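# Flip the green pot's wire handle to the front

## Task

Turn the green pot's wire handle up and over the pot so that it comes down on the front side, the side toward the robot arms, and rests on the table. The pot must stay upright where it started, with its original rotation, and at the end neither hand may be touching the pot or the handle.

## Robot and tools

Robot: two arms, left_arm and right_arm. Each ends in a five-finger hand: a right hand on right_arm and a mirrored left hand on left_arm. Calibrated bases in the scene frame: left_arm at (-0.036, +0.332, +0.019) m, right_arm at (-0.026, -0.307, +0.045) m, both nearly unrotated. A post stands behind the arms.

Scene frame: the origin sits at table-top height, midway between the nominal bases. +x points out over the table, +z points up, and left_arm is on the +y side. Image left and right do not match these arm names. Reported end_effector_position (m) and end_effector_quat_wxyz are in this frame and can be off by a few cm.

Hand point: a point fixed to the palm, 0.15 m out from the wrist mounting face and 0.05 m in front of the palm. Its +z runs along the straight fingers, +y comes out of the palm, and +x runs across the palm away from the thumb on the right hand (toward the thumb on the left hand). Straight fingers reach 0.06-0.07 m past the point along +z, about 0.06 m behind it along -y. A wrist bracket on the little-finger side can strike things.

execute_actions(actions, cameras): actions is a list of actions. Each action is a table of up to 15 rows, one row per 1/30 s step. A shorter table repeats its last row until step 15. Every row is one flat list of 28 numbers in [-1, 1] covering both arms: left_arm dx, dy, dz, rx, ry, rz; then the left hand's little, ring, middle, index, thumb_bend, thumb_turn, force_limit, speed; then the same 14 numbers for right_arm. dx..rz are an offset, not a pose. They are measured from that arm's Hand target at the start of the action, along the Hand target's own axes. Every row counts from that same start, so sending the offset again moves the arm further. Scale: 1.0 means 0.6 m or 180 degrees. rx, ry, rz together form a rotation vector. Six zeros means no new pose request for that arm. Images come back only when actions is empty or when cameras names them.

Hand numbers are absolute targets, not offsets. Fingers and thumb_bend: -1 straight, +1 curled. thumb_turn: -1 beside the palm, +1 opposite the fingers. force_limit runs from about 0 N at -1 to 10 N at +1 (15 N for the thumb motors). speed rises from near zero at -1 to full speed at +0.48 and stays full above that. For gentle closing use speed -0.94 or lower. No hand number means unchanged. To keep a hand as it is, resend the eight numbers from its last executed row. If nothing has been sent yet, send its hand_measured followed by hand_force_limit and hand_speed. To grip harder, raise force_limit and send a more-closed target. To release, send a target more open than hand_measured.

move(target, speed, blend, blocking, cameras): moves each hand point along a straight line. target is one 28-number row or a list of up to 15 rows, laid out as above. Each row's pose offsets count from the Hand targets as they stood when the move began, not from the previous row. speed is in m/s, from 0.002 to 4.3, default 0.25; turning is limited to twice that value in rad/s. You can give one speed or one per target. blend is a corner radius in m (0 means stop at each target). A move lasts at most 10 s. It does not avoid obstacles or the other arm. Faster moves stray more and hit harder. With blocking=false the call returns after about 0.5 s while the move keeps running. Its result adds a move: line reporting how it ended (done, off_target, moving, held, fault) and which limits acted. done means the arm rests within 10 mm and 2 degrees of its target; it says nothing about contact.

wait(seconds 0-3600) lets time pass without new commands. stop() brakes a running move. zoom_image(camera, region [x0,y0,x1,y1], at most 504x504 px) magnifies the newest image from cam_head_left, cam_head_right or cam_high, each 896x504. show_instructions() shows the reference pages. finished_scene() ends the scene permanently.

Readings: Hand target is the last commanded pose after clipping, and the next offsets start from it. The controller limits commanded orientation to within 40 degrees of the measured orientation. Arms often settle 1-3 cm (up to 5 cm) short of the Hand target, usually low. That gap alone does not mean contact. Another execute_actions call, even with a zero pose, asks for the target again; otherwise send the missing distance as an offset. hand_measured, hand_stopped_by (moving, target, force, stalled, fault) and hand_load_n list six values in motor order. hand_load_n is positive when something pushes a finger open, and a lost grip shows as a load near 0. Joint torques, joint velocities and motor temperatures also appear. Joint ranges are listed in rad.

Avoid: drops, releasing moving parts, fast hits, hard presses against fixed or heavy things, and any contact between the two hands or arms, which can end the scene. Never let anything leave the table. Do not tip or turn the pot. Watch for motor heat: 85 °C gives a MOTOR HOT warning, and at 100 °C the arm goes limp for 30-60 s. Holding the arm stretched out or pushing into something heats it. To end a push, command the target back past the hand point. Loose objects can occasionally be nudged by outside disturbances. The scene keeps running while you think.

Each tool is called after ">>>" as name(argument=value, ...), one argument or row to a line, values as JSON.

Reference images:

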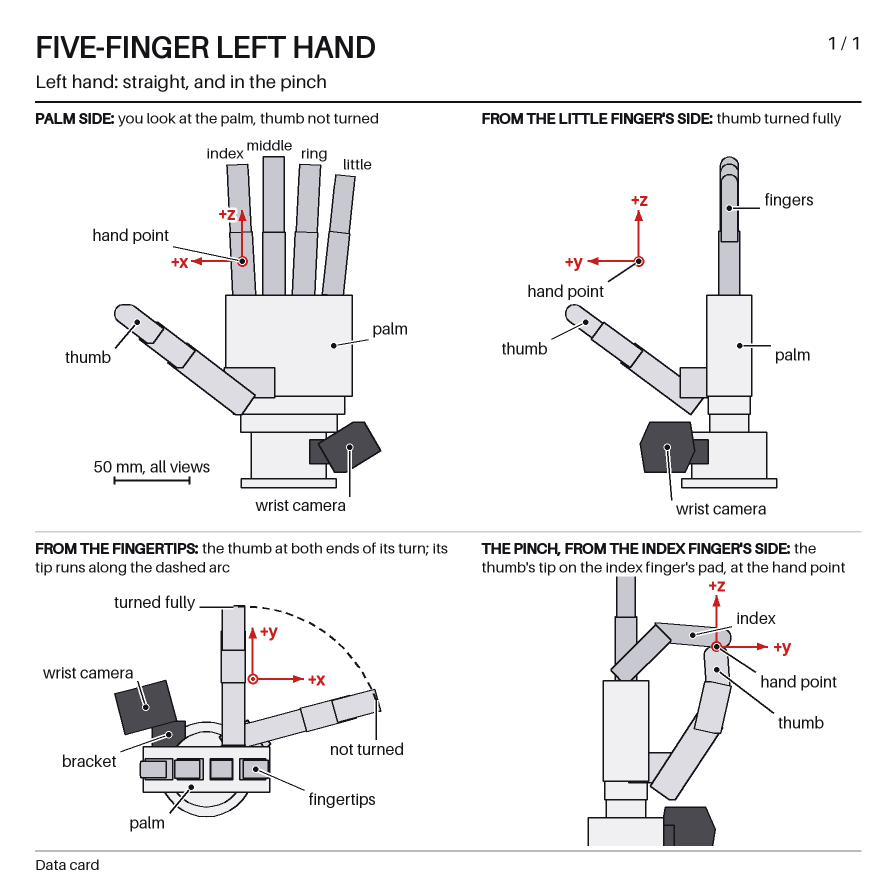

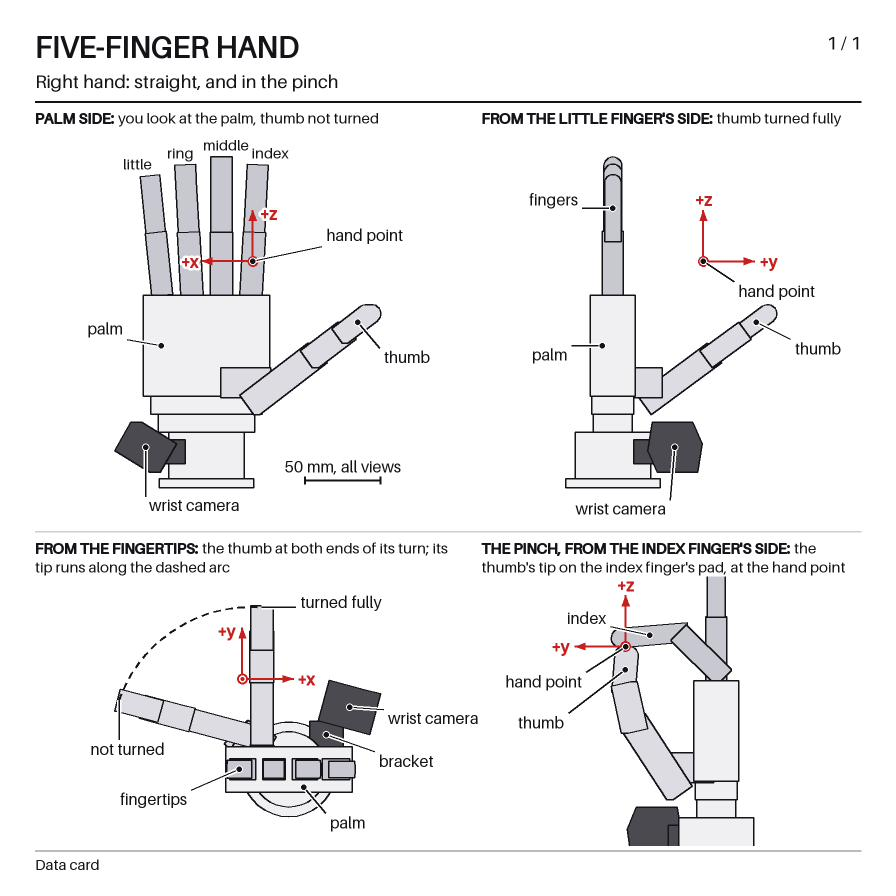

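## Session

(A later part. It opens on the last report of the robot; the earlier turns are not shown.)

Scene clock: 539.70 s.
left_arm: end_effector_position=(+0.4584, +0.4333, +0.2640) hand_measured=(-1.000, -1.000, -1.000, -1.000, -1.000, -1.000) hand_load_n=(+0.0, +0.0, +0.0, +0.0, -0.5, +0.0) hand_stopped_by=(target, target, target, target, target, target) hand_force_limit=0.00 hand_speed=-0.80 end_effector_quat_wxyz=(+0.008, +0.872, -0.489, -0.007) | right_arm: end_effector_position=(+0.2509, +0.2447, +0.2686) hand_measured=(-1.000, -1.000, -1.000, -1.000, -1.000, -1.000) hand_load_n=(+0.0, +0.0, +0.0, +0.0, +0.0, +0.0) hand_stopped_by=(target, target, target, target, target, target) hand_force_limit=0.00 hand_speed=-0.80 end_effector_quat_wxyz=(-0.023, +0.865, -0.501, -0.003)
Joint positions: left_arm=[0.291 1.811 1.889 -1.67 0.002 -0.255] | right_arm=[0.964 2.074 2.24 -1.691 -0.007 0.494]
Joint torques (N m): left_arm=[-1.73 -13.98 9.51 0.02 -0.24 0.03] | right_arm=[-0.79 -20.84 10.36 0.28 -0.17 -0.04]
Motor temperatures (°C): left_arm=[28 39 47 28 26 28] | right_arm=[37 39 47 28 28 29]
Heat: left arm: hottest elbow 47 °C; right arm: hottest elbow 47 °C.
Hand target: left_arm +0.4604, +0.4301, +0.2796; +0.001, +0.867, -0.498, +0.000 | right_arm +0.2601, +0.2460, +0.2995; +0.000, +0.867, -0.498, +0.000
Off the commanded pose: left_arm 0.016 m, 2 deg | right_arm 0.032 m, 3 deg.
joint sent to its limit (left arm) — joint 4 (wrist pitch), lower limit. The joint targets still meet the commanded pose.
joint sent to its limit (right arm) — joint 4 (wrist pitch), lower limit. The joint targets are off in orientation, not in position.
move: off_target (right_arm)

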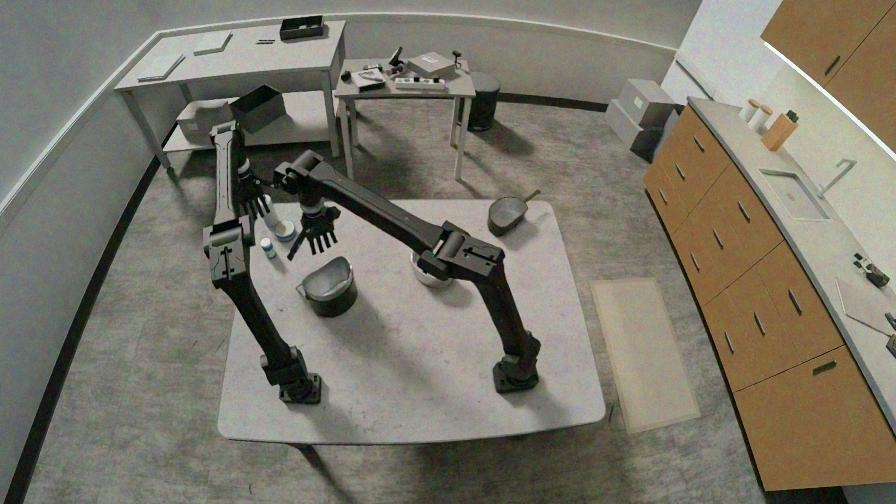

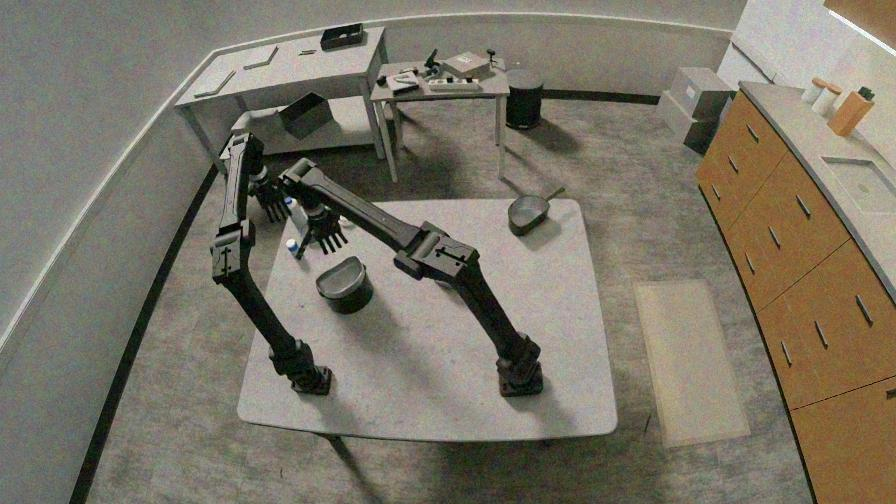

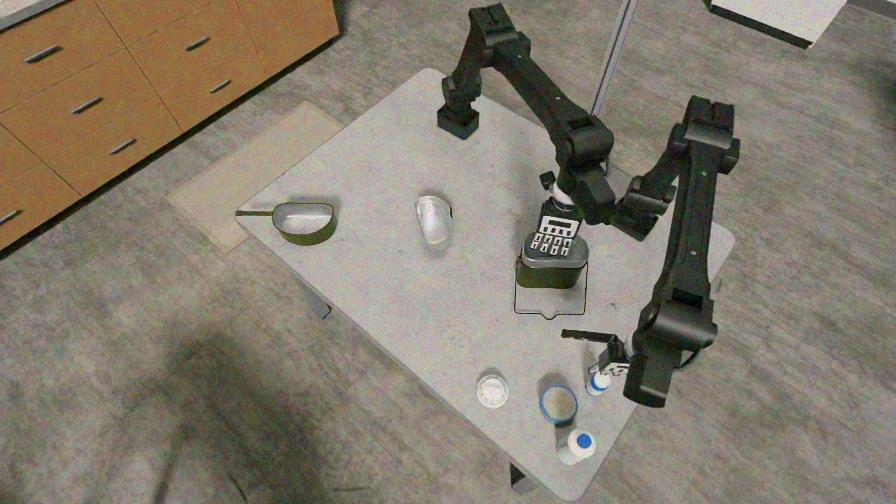

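>>> move(
  target=[0,0,0,0,0,0,-1,-1,-1,-1,-1,-1,0,-0.8,0.257,-0.255,0.167,0,0,0.2794,0,0,0,0,-1,-1,0,-0.4],
  speed=0.25,
  cameras=["cam_high","cam_head_left","cam_head_right"],
)

>>> zoom_image(
  camera="cam_high",
  region=[400, 180, 640, 380],
)

Scene clock: 567.00 s.
left_arm: end_effector_position=(+0.4584, +0.4333, +0.2640) hand_measured=(-1.000, -1.000, -1.000, -1.000, -1.000, -1.000) hand_load_n=(+0.0, +0.0, +0.0, +0.0, -0.5, +0.5) hand_stopped_by=(target, target, target, target, target, target) hand_force_limit=0.00 hand_speed=-0.80 end_effector_quat_wxyz=(+0.008, +0.872, -0.489, -0.007) | right_arm: end_effector_position=(+0.4613, +0.1849, +0.1822) hand_measured=(+0.000, +0.000, +0.000, +0.000, -1.000, -1.000) hand_load_n=(+0.5, +0.0, +0.0, +0.0, +0.0, +0.0) hand_stopped_by=(target, target, target, target, target, target) hand_force_limit=0.00 hand_speed=-0.40 end_effector_quat_wxyz=(-0.016, -0.579, +0.815, +0.001)
Joint positions: left_arm=[0.291 1.811 1.889 -1.67 0.002 -0.255] | right_arm=[0.643 2.288 2.375 -1.691 -0.004 1.029]
Joint torques (N m): left_arm=[-1.61 -13.68 9.54 0.09 -0.22 0.02] | right_arm=[0.15 -21.25 10.55 0.12 0.12 0.12]
Motor temperatures (°C): left_arm=[28 39 47 28 26 28] | right_arm=[37 42 55 28 28 29]
Heat: left arm: hottest elbow 47 °C; right arm: hottest elbow 55 °C.
Hand target: left_arm +0.4604, +0.4301, +0.2796; +0.001, +0.867, -0.498, +0.000 | right_arm +0.4702, +0.1900, +0.1995; +0.000, -0.574, +0.819, +0.000
Off the commanded pose: left_arm 0.016 m, 2 deg | right_arm 0.020 m, 2 deg.
joint sent to its limit (left arm) — joint 4 (wrist pitch), lower limit. The joint targets still meet the commanded pose.
joint sent to its limit (right arm) — joint 4 (wrist pitch), lower limit. The joint targets still meet the commanded pose.
move: off_target (right_arm)

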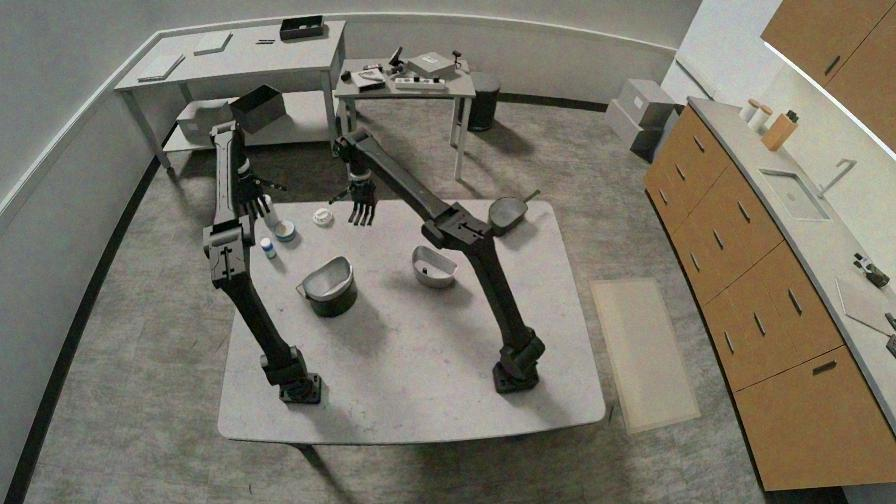

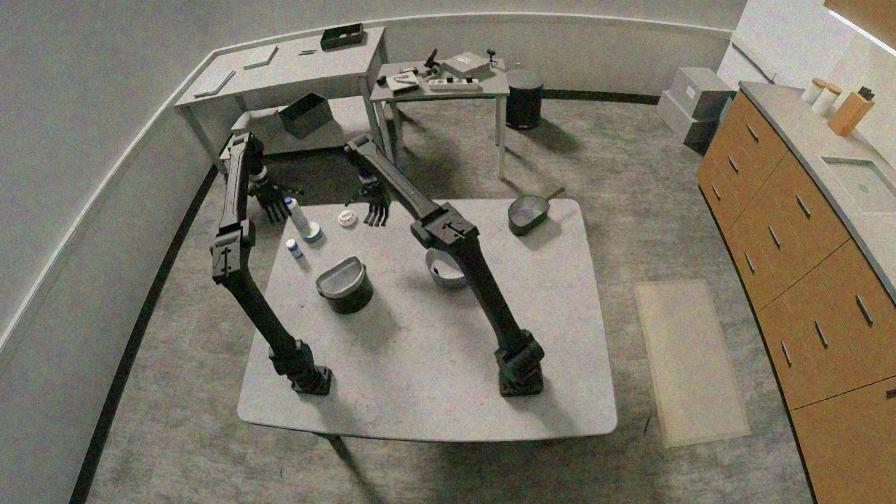

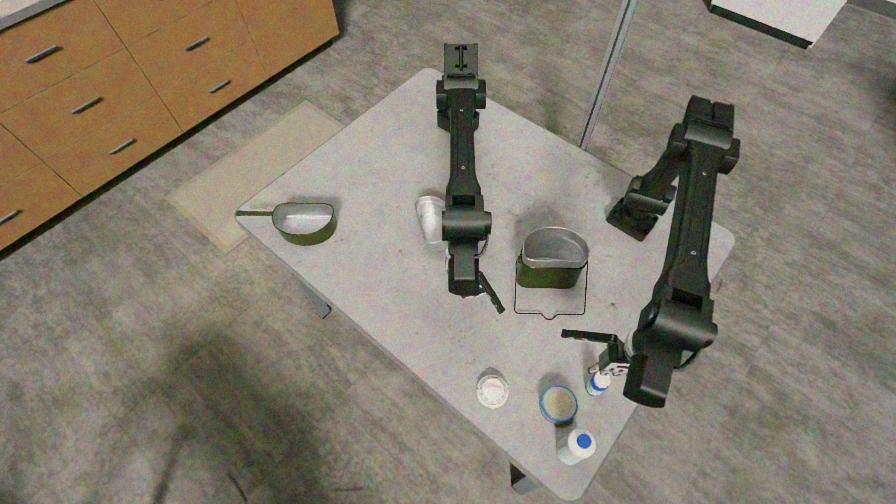

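Scaled by 2.100.

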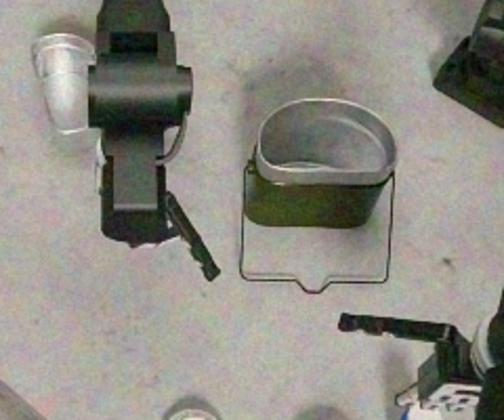

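>>> move(
  target=[0,0,0,0,0,0,-1,-1,-1,-1,-1,-1,0,-0.8,-0.031,0.039,0.215,0,0,0,0,0,0,0,-1,-1,0,-0.4],
  speed=0.2,
  cameras=["cam_high","cam_head_left","cam_head_right"],
)

>>> zoom_image(
  camera="cam_high",
  region=[440, 200, 620, 340],
)

>>> zoom_image(
  camera="cam_head_right",
  region=[290, 200, 430, 320],
)

>>> zoom_image(
  camera="cam_head_left",
  region=[270, 200, 410, 320],
)

Scene clock: 581.77 s.
left_arm: end_effector_position=(+0.4584, +0.4333, +0.2640) hand_measured=(-1.000, -1.000, -1.000, -1.000, -1.000, -1.000) hand_load_n=(+0.0, +0.0, +0.0, +0.0, +0.0, +0.0) hand_stopped_by=(target, target, target, target, target, target) hand_force_limit=0.00 hand_speed=-0.80 end_effector_quat_wxyz=(+0.008, +0.872, -0.489, -0.007) | right_arm: end_effector_position=(+0.4514, +0.2078, +0.0638) hand_measured=(+0.000, +0.000, +0.000, +0.000, -1.000, -1.000) hand_load_n=(+0.0, +0.0, +0.0, +0.0, -0.5, +0.0) hand_stopped_by=(target, target, target, target, target, target) hand_force_limit=0.00 hand_speed=-0.40 end_effector_quat_wxyz=(-0.013, -0.576, +0.817, +0.000)
Joint positions: left_arm=[0.291 1.811 1.889 -1.67 0.002 -0.255] | right_arm=[0.677 2.333 2.145 -1.41 -0.003 1.07]
Joint torques (N m): left_arm=[-1.79 -13.63 9.54 -0.03 -0.22 0.01] | right_arm=[0.21 -22.01 8.01 0.75 0.13 0.12]
Motor temperatures (°C): left_arm=[28 39 47 28 26 28] | right_arm=[37 44 57 28 27 29]
Heat: left arm: hottest elbow 47 °C; right arm: hottest elbow 57 °C.
Hand target: left_arm +0.4604, +0.4301, +0.2796; +0.001, +0.867, -0.498, +0.000 | right_arm +0.4546, +0.2154, +0.0704; +0.000, -0.574, +0.819, +0.000
Off the commanded pose: left_arm 0.016 m, 2 deg | right_arm 0.011 m, 2 deg.
joint sent to its limit (left arm) — joint 4 (wrist pitch), lower limit. The joint targets still meet the commanded pose.
move: off_target (right_arm)

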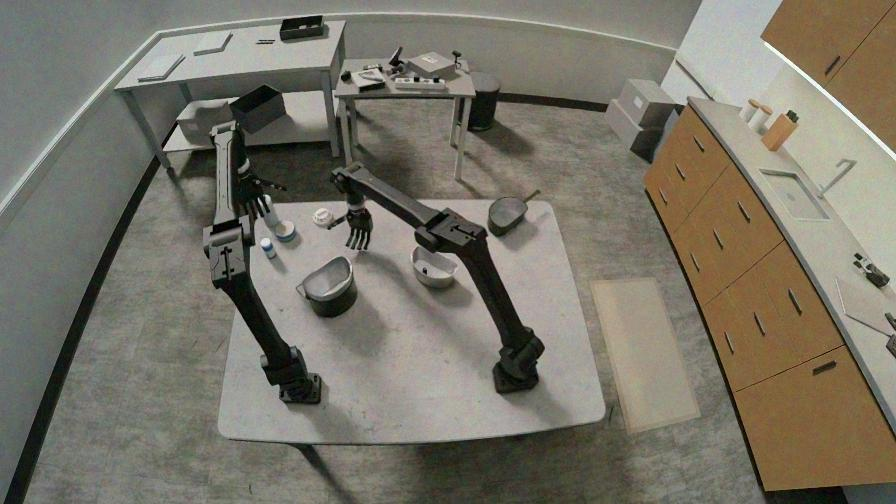

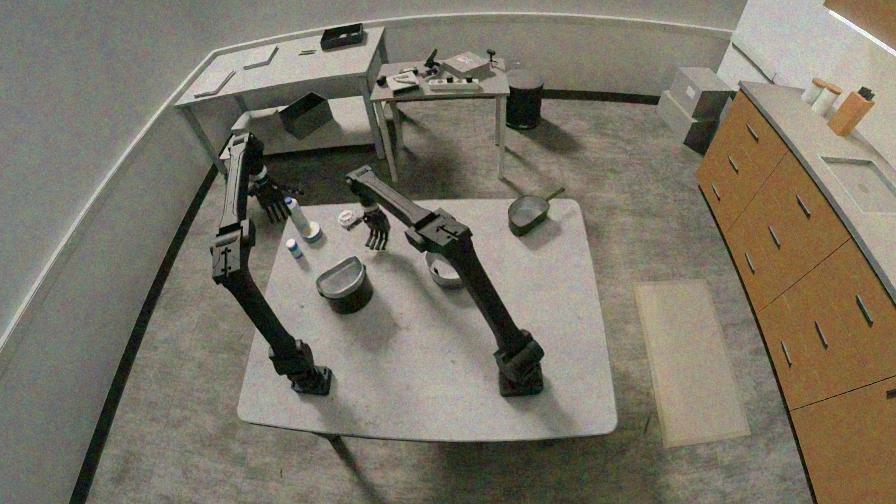

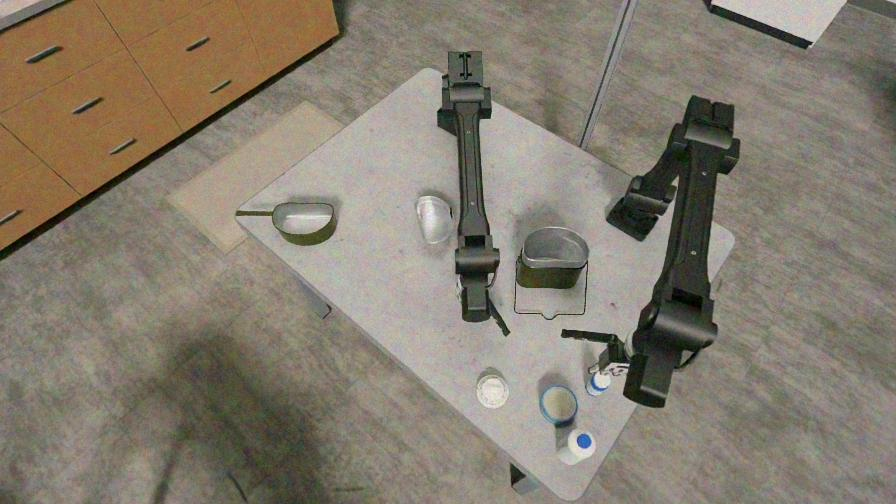

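Scaled by 2.800.

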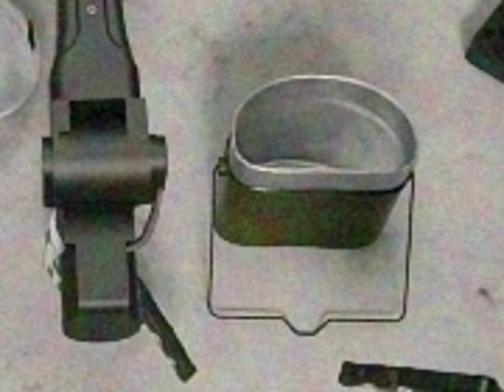

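Scaled by 3.600.

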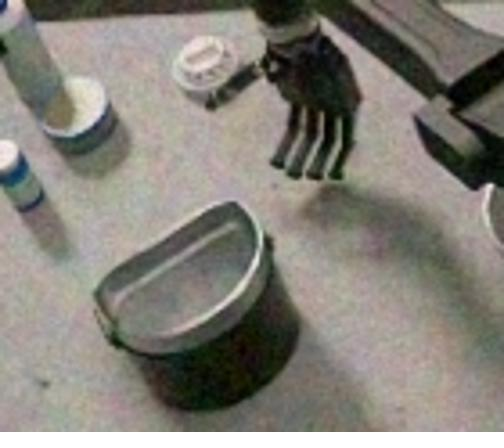

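Scaled by 3.600.

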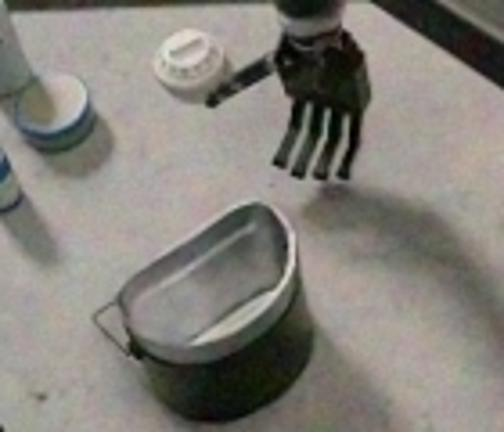

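>>> move(
  target=[0,0,0,0,0,0,-1,-1,-1,-1,-1,-1,0,-0.8,-0.001,0.011,0.036,0,0,0,0,0,0,0,-1,-1,0,-0.4],
  speed=0.1,
  cameras=[],
)

Scene clock: 595.07 s.
left_arm: end_effector_position=(+0.4584, +0.4333, +0.2640) hand_measured=(-1.000, -1.000, -1.000, -1.000, -1.000, -1.000) hand_load_n=(+0.0, +0.0, +0.0, +0.0, +0.0, +0.0) hand_stopped_by=(target, target, target, target, target, target) hand_force_limit=0.00 hand_speed=-0.80 end_effector_quat_wxyz=(+0.008, +0.872, -0.489, -0.007) | right_arm: end_effector_position=(+0.4498, +0.2086, +0.0466) hand_measured=(+0.000, +0.000, +0.000, +0.000, -1.000, -1.000) hand_load_n=(+0.0, +0.0, +0.0, +0.0, -0.5, +0.0) hand_stopped_by=(target, target, target, target, target, target) hand_force_limit=0.00 hand_speed=-0.40 end_effector_quat_wxyz=(-0.009, -0.573, +0.819, +0.000)
Joint positions: left_arm=[0.291 1.811 1.889 -1.67 0.002 -0.255] | right_arm=[0.679 2.334 2.101 -1.356 -0.003 1.079]
Joint torques (N m): left_arm=[-1.49 -13.68 9.57 -0.02 -0.24 0.02] | right_arm=[1.03 -21.48 7.65 0.81 0.13 0.2]
Motor temperatures (°C): left_arm=[28 39 47 28 26 28] | right_arm=[37 43 56 28 27 29]
Heat: left arm: hottest elbow 47 °C; right arm: hottest elbow 56 °C.
Hand target: left_arm +0.4604, +0.4301, +0.2796; +0.001, +0.867, -0.498, +0.000 | right_arm +0.4486, +0.2182, +0.0489; +0.000, -0.574, +0.819, +0.000
Off the commanded pose: left_arm 0.016 m, 2 deg | right_arm 0.010 m, 1 deg.
joint sent to its limit (left arm) — joint 4 (wrist pitch), lower limit. The joint targets still meet the commanded pose.
move: done

>>> move(
  target=[
    [0,0,0,0,0,0,-1,-1,-1,-1,-1,-1,0,-0.8,0,0,0.012,0,0,0,0,0,0,0,-1,-1,0,-0.4],
    [0,0,0,0,0,0,-1,-1,-1,-1,-1,-1,0,-0.8,0.001,0.08,0.012,0,0,0,0,0,0,0,-1,-1,0,-0.4],
  ],
  speed=0.1,
  cameras=["cam_high","cam_head_left","cam_head_right"],
)

>>> zoom_image(
  camera="cam_high",
  region=[440, 200, 620, 340],
)

>>> zoom_image(
  camera="cam_head_right",
  region=[290, 200, 430, 320],
)

>>> zoom_image(
  camera="cam_head_left",
  region=[270, 200, 410, 320],
)

Scene clock: 603.23 s.
left_arm: end_effector_position=(+0.4584, +0.4333, +0.2640) hand_measured=(-1.000, -1.000, -1.000, -1.000, -1.000, -1.000) hand_load_n=(+0.0, +0.0, +0.0, +0.0, +0.0, +0.0) hand_stopped_by=(target, target, target, target, target, target) hand_force_limit=0.00 hand_speed=-0.80 end_effector_quat_wxyz=(+0.008, +0.872, -0.489, -0.007) | right_arm: end_effector_position=(+0.4026, +0.2269, +0.0304) hand_measured=(+0.000, +0.000, +0.000, +0.000, -1.000, -1.000) hand_load_n=(+0.0, +0.0, -1.0, +0.0, +0.0, +0.0) hand_stopped_by=(target, target, target, target, target, target) hand_force_limit=0.00 hand_speed=-0.40 end_effector_quat_wxyz=(-0.014, -0.576, +0.817, -0.003)
Joint positions: left_arm=[0.291 1.811 1.889 -1.67 0.002 -0.255] | right_arm=[0.747 2.29 1.978 -1.287 0.002 1.139]
Joint torques (N m): left_arm=[-1.79 -13.92 9.59 0.03 -0.22 0.03] | right_arm=[0.91 -22.42 6.93 0.79 -0.09 0.15]
Motor temperatures (°C): left_arm=[28 39 47 28 26 28] | right_arm=[37 44 55 28 27 29]
Heat: left arm: hottest elbow 47 °C; right arm: hottest elbow 55 °C.
Hand target: left_arm +0.4604, +0.4301, +0.2796; +0.001, +0.867, -0.498, +0.000 | right_arm +0.4032, +0.2340, +0.0416; +0.000, -0.574, +0.819, +0.000
Off the commanded pose: left_arm 0.016 m, 2 deg | right_arm 0.013 m, 2 deg.
joint sent to its limit (left arm) — joint 4 (wrist pitch), lower limit. The joint targets still meet the commanded pose.
move: off_target (right_arm)

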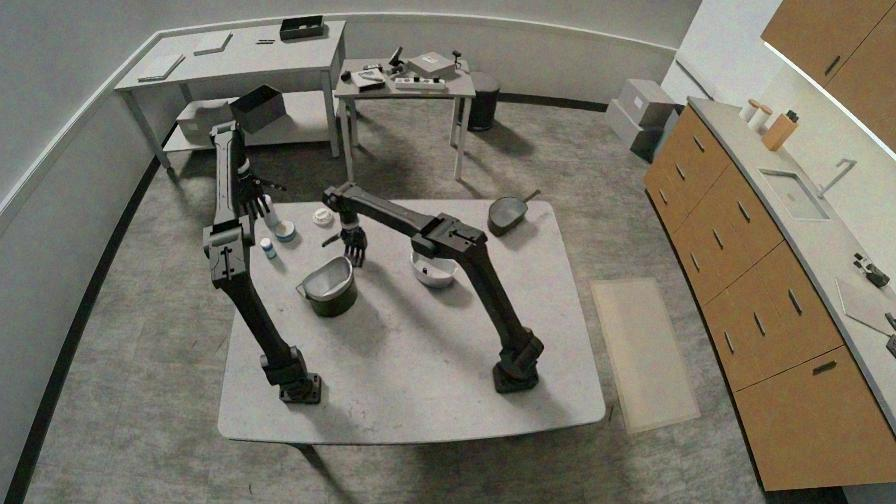

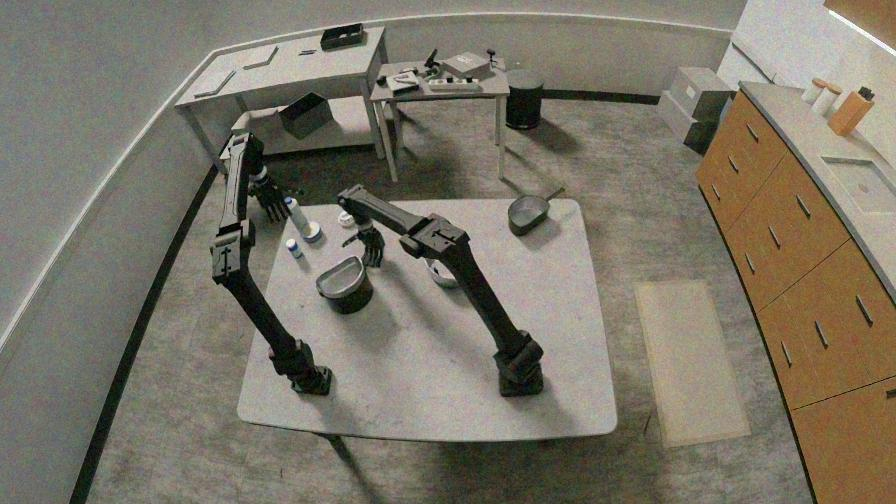

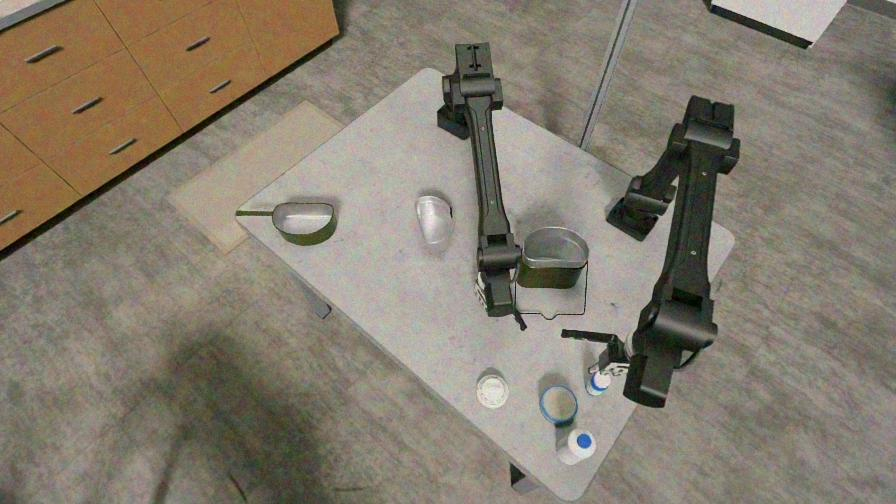

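Scaled by 2.800.

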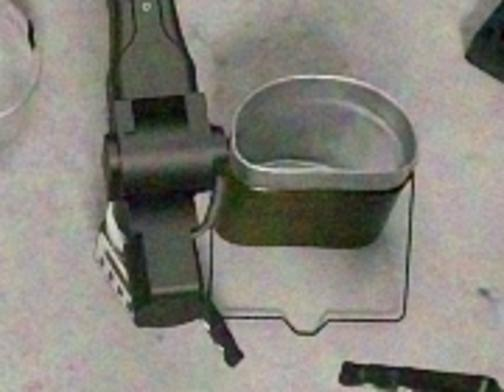

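Scaled by 3.600.

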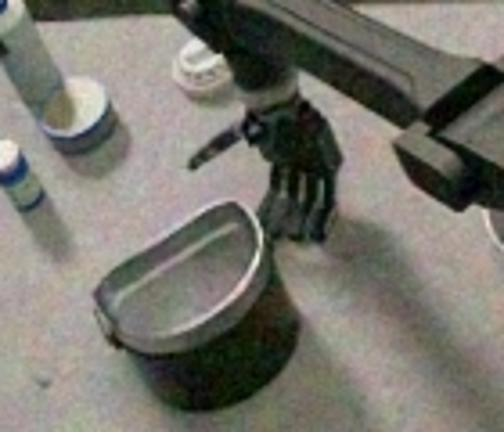

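Scaled by 3.600.

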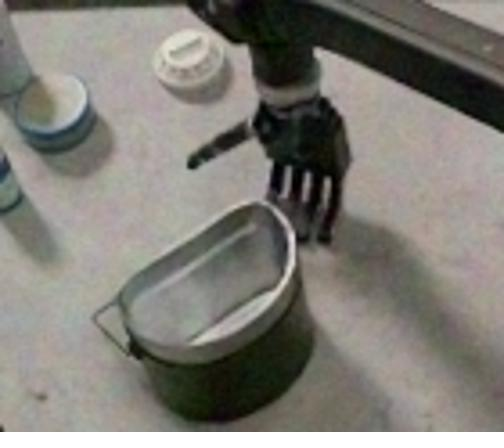

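>>> move(
  target=[
    [0,0,0,0,0,0,-1,-1,-1,-1,-1,-1,0,-0.8,0,0,-0.015,0,0,0,0,0,0,0,-1,-1,0,-0.4],
    [0,0,0,0,0,0,-1,-1,-1,-1,-1,-1,0,-0.8,0,0.041,-0.014,0,0,0,0,0,0,0,-1,-1,0,-0.4],
  ],
  speed=0.08,
  cameras=["cam_high","cam_head_left","cam_head_right"],
)

>>> zoom_image(
  camera="cam_high",
  region=[440, 200, 620, 340],
)

>>> zoom_image(
  camera="cam_head_left",
  region=[270, 200, 410, 320],
)

Scene clock: 610.53 s.
left_arm: end_effector_position=(+0.4584, +0.4333, +0.2640) hand_measured=(-1.000, -1.000, -1.000, -1.000, -1.000, -1.000) hand_load_n=(+0.0, +0.0, +0.0, -0.5, +0.0, +0.0) hand_stopped_by=(target, target, target, target, target, target) hand_force_limit=0.00 hand_speed=-0.80 end_effector_quat_wxyz=(+0.008, +0.872, -0.489, -0.007) | right_arm: end_effector_position=(+0.3783, +0.2329, +0.0307) hand_measured=(+0.000, +0.000, +0.000, +0.000, -1.000, -1.000) hand_load_n=(+0.0, +0.0, +0.0, +0.0, +0.0, +0.0) hand_stopped_by=(target, target, target, target, target, target) hand_force_limit=0.00 hand_speed=-0.40 end_effector_quat_wxyz=(-0.020, -0.575, +0.818, -0.005)
Joint positions: left_arm=[0.291 1.811 1.889 -1.67 0.002 -0.255] | right_arm=[0.78 2.265 1.932 -1.281 0.002 1.173]
Joint torques (N m): left_arm=[-1.73 -13.86 9.58 0.03 -0.24 0.04] | right_arm=[0.56 -22.95 7.09 0.77 -0.09 0.11]
Heat: left arm: hottest elbow 47 °C; right arm: hottest elbow 54 °C.
Hand target: left_arm +0.4604, +0.4301, +0.2796; +0.001, +0.867, -0.498, +0.000 | right_arm +0.3801, +0.2424, +0.0499; +0.000, -0.574, +0.819, +0.000
Off the commanded pose: left_arm 0.016 m, 2 deg | right_arm 0.022 m, 2 deg.
joint sent to its limit (left arm) — joint 4 (wrist pitch), lower limit. The joint targets still meet the commanded pose.
move: off_target (right_arm)

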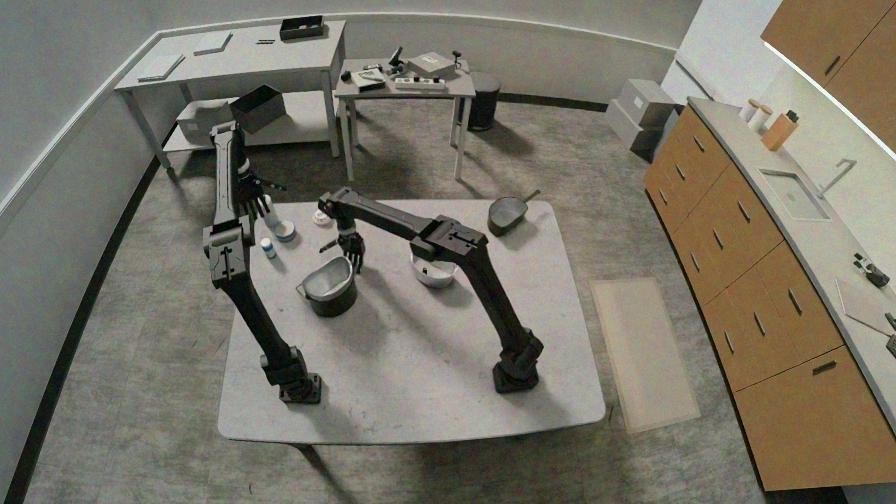

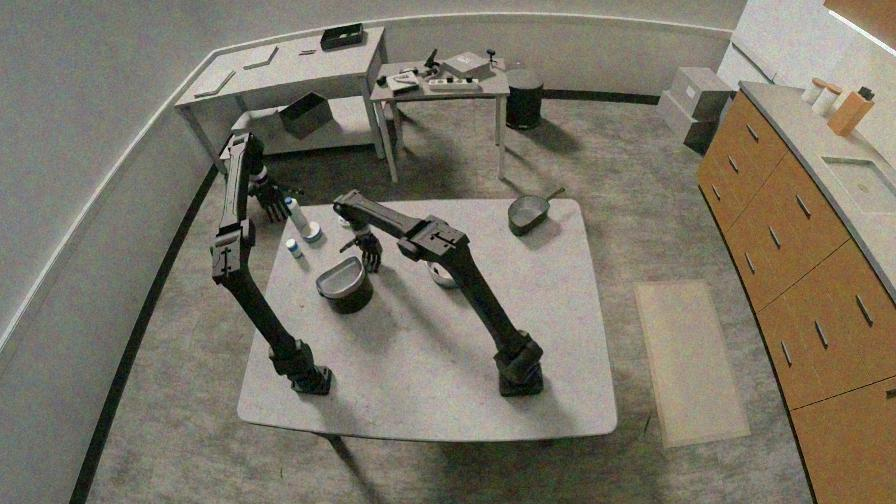

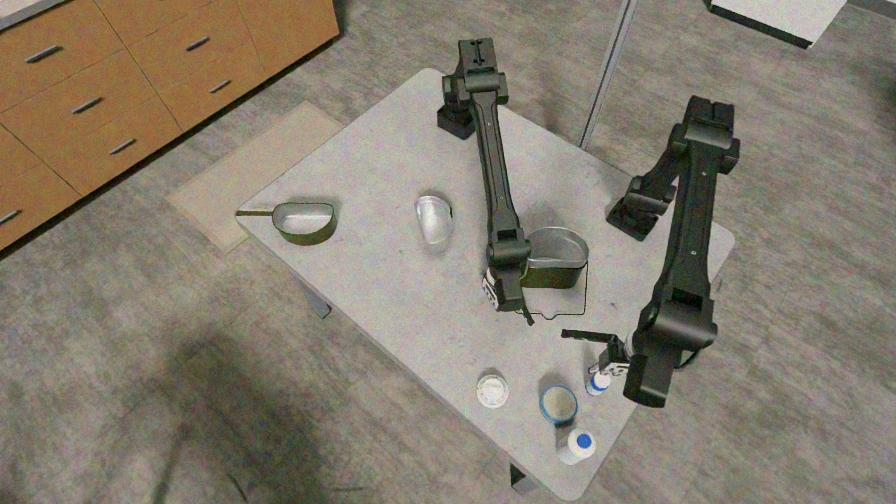

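Scaled by 2.800.

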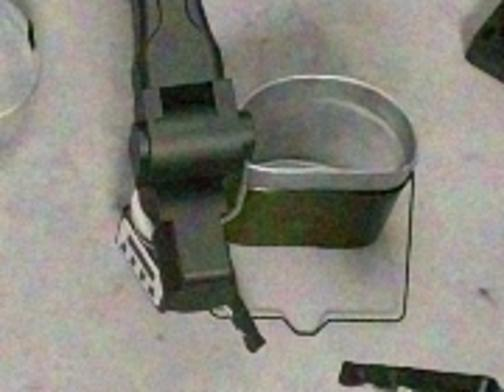

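Scaled by 3.600.

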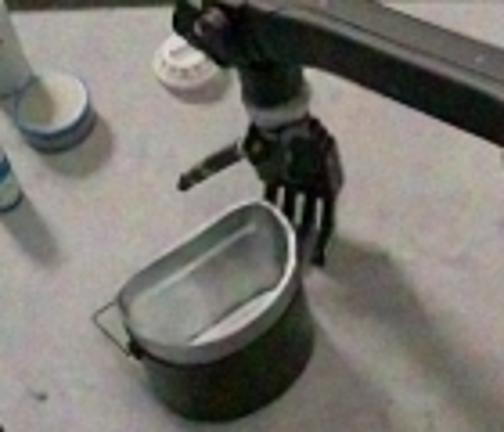

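>>> move(
  target=[0,0,0,0,0,0,-1,-1,-1,-1,-1,-1,0,-0.8,0,0,-0.13,0,0,0,0,0,0,0,-1,-1,0,-0.4],
  speed=0.08,
  cameras=["cam_high","cam_head_left","cam_head_right"],
)

>>> zoom_image(
  camera="cam_high",
  region=[440, 200, 620, 340],
)

>>> zoom_image(
  camera="cam_head_left",
  region=[270, 200, 410, 320],
)

Scene clock: 624.67 s.
left_arm: end_effector_position=(+0.4584, +0.4333, +0.2640) hand_measured=(-1.000, -1.000, -1.000, -1.000, -1.000, -1.000) hand_load_n=(+0.0, +0.0, +0.0, +0.0, +0.0, +0.0) hand_stopped_by=(target, target, target, target, target, target) hand_force_limit=0.00 hand_speed=-0.80 end_effector_quat_wxyz=(+0.008, +0.872, -0.489, -0.007) | right_arm: end_effector_position=(+0.3726, +0.2266, +0.0936) hand_measured=(+0.000, +0.000, +0.000, +0.000, -1.000, -1.000) hand_load_n=(+0.0, +0.0, +0.5, +0.0, +0.0, +0.0) hand_stopped_by=(target, target, target, target, target, target) hand_force_limit=0.00 hand_speed=-0.40 end_effector_quat_wxyz=(-0.031, -0.575, +0.818, -0.008)
Joint positions: left_arm=[0.291 1.811 1.889 -1.67 0.002 -0.255] | right_arm=[0.78 2.205 1.997 -1.427 0.002 1.175]
Joint torques (N m): left_arm=[-1.79 -13.33 9.66 -0.02 -0.23 0.03] | right_arm=[0.62 -22.42 10.37 -0.03 -0.1 0.13]
Heat: left arm: hottest elbow 47 °C; right arm: hottest elbow 54 °C.
Hand target: left_arm +0.4604, +0.4301, +0.2796; +0.001, +0.867, -0.498, +0.000 | right_arm +0.3801, +0.2424, +0.1279; +0.000, -0.574, +0.819, +0.000
Off the commanded pose: left_arm 0.016 m, 2 deg | right_arm 0.039 m, 4 deg.
joint sent to its limit (left arm) — joint 4 (wrist pitch), lower limit. The joint targets still meet the commanded pose.
move: off_target (right_arm)

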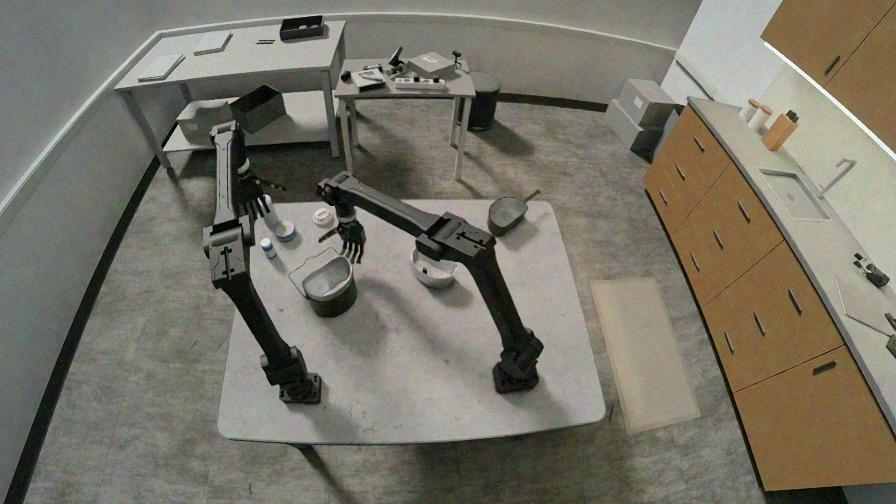

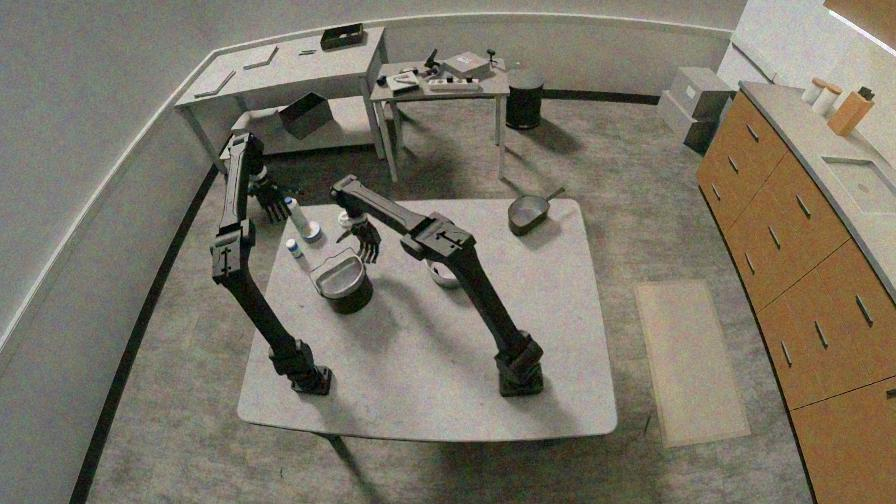

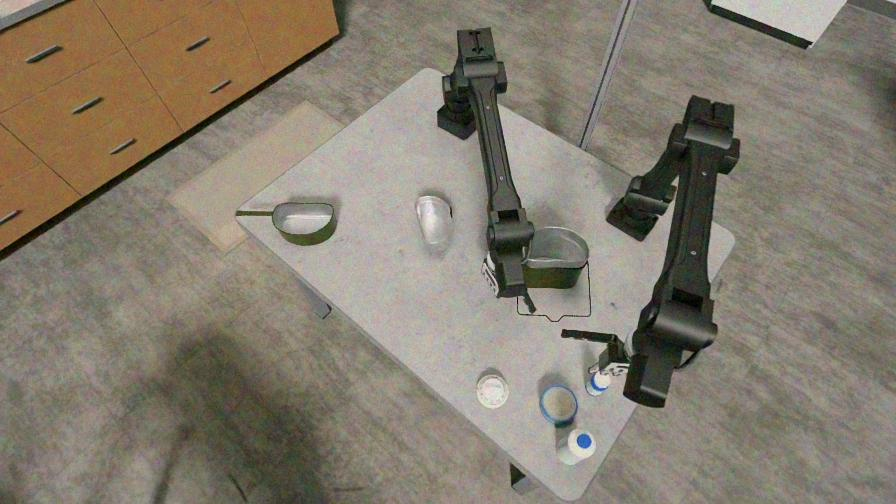

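Scaled by 2.800.

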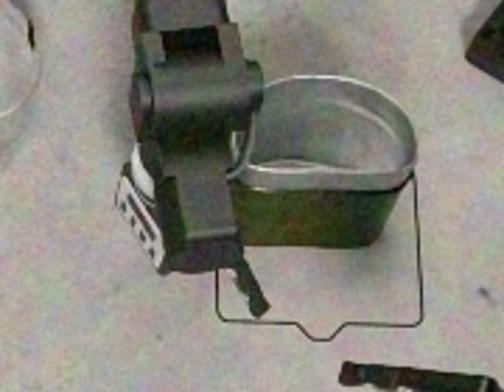

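Scaled by 3.600.

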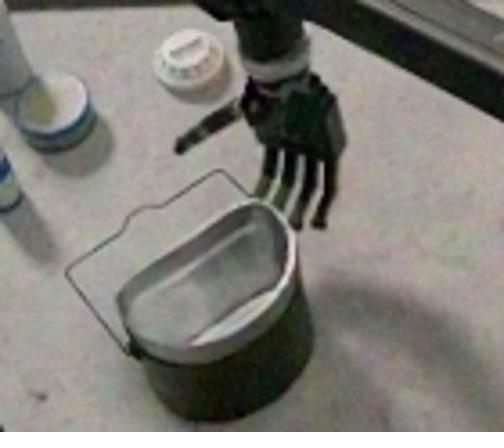

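>>> move(
  target=[0,0,0,0,0,0,-1,-1,-1,-1,-1,-1,0,-0.8,0,0,-0.13,0,0,0,0,0,0,0,-1,-1,0,-0.4],
  speed=0.08,
  cameras=["cam_high","cam_head_left","cam_head_right"],
)

>>> zoom_image(
  camera="cam_high",
  region=[440, 200, 620, 340],
)

>>> zoom_image(
  camera="cam_head_left",
  region=[270, 200, 410, 320],
)

Scene clock: 632.53 s.
left_arm: end_effector_position=(+0.4584, +0.4333, +0.2640) hand_measured=(-1.000, -1.000, -1.000, -1.000, -1.000, -1.000) hand_load_n=(+0.0, +0.0, +0.0, +0.0, +0.0, +0.0) hand_stopped_by=(target, target, target, target, target, target) hand_force_limit=0.00 hand_speed=-0.80 end_effector_quat_wxyz=(+0.008, +0.872, -0.489, -0.007) | right_arm: end_effector_position=(+0.3764, +0.2308, +0.1711) hand_measured=(+0.000, +0.000, +0.000, +0.000, -1.000, -1.000) hand_load_n=(+0.0, +0.0, +0.0, +0.5, +0.0, +0.0) hand_stopped_by=(target, target, target, target, target, target) hand_force_limit=0.00 hand_speed=-0.40 end_effector_quat_wxyz=(-0.031, -0.574, +0.818, -0.008)
Joint positions: left_arm=[0.291 1.811 1.889 -1.67 0.002 -0.255] | right_arm=[0.78 2.194 2.182 -1.622 0.002 1.176]
Joint torques (N m): left_arm=[-1.55 -13.74 9.62 0.03 -0.24 0.03] | right_arm=[0.62 -22.48 10.7 -0.08 -0.1 0.13]
Heat: left arm: hottest elbow 47 °C; right arm: hottest elbow 53 °C.
Hand target: left_arm +0.4604, +0.4301, +0.2796; +0.001, +0.867, -0.498, +0.000 | right_arm +0.3802, +0.2425, +0.2059; +0.000, -0.574, +0.819, +0.000
Off the commanded pose: left_arm 0.016 m, 2 deg | right_arm 0.037 m, 4 deg.
joint sent to its limit (left arm) — joint 4 (wrist pitch), lower limit. The joint targets still meet the commanded pose.
move: off_target (right_arm)

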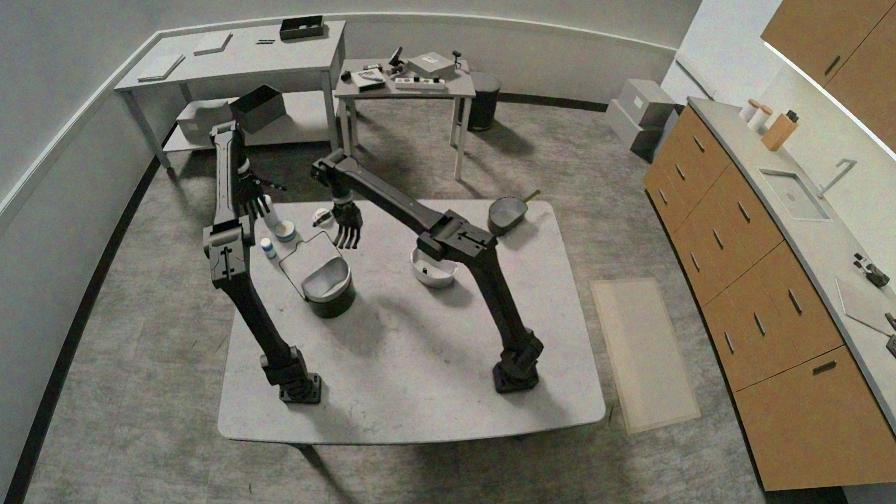

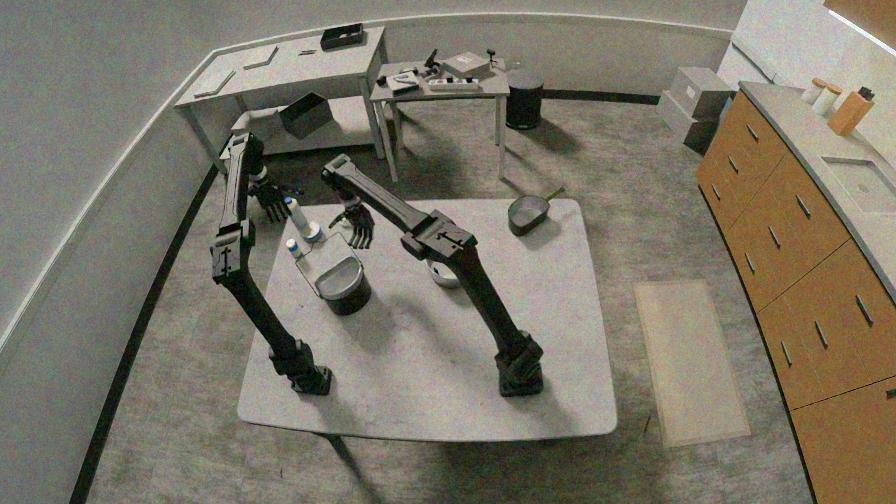

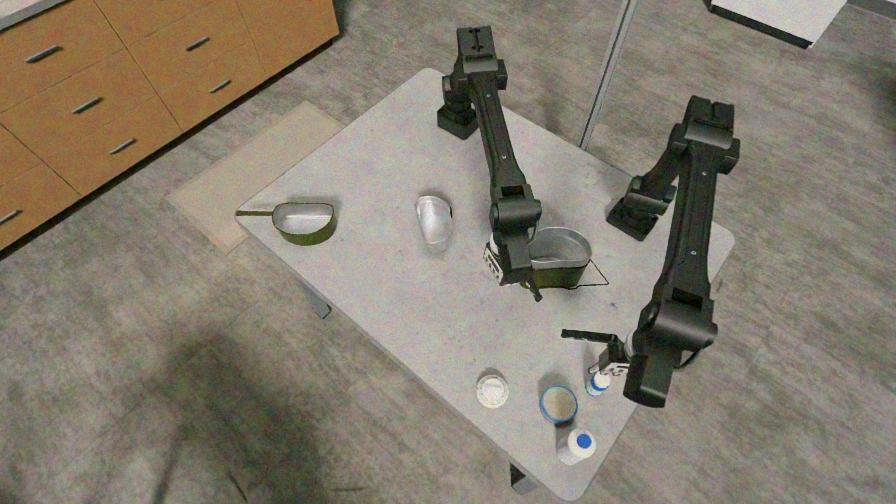

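Scaled by 2.800.

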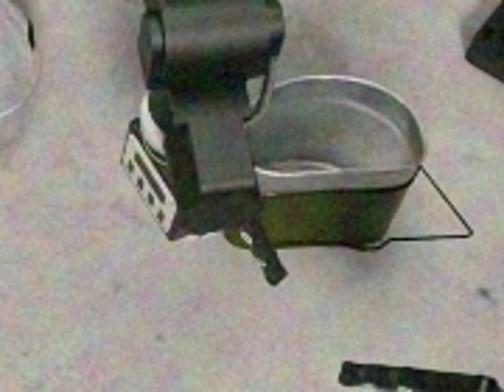

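Scaled by 3.600.

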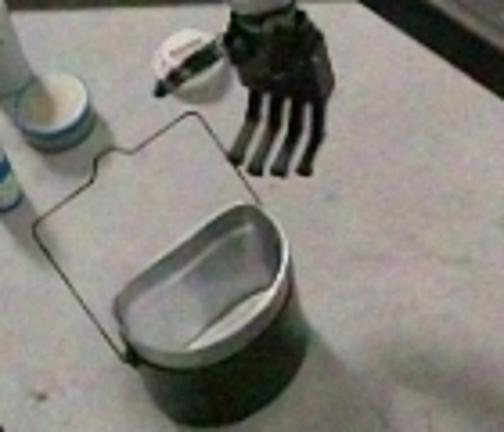

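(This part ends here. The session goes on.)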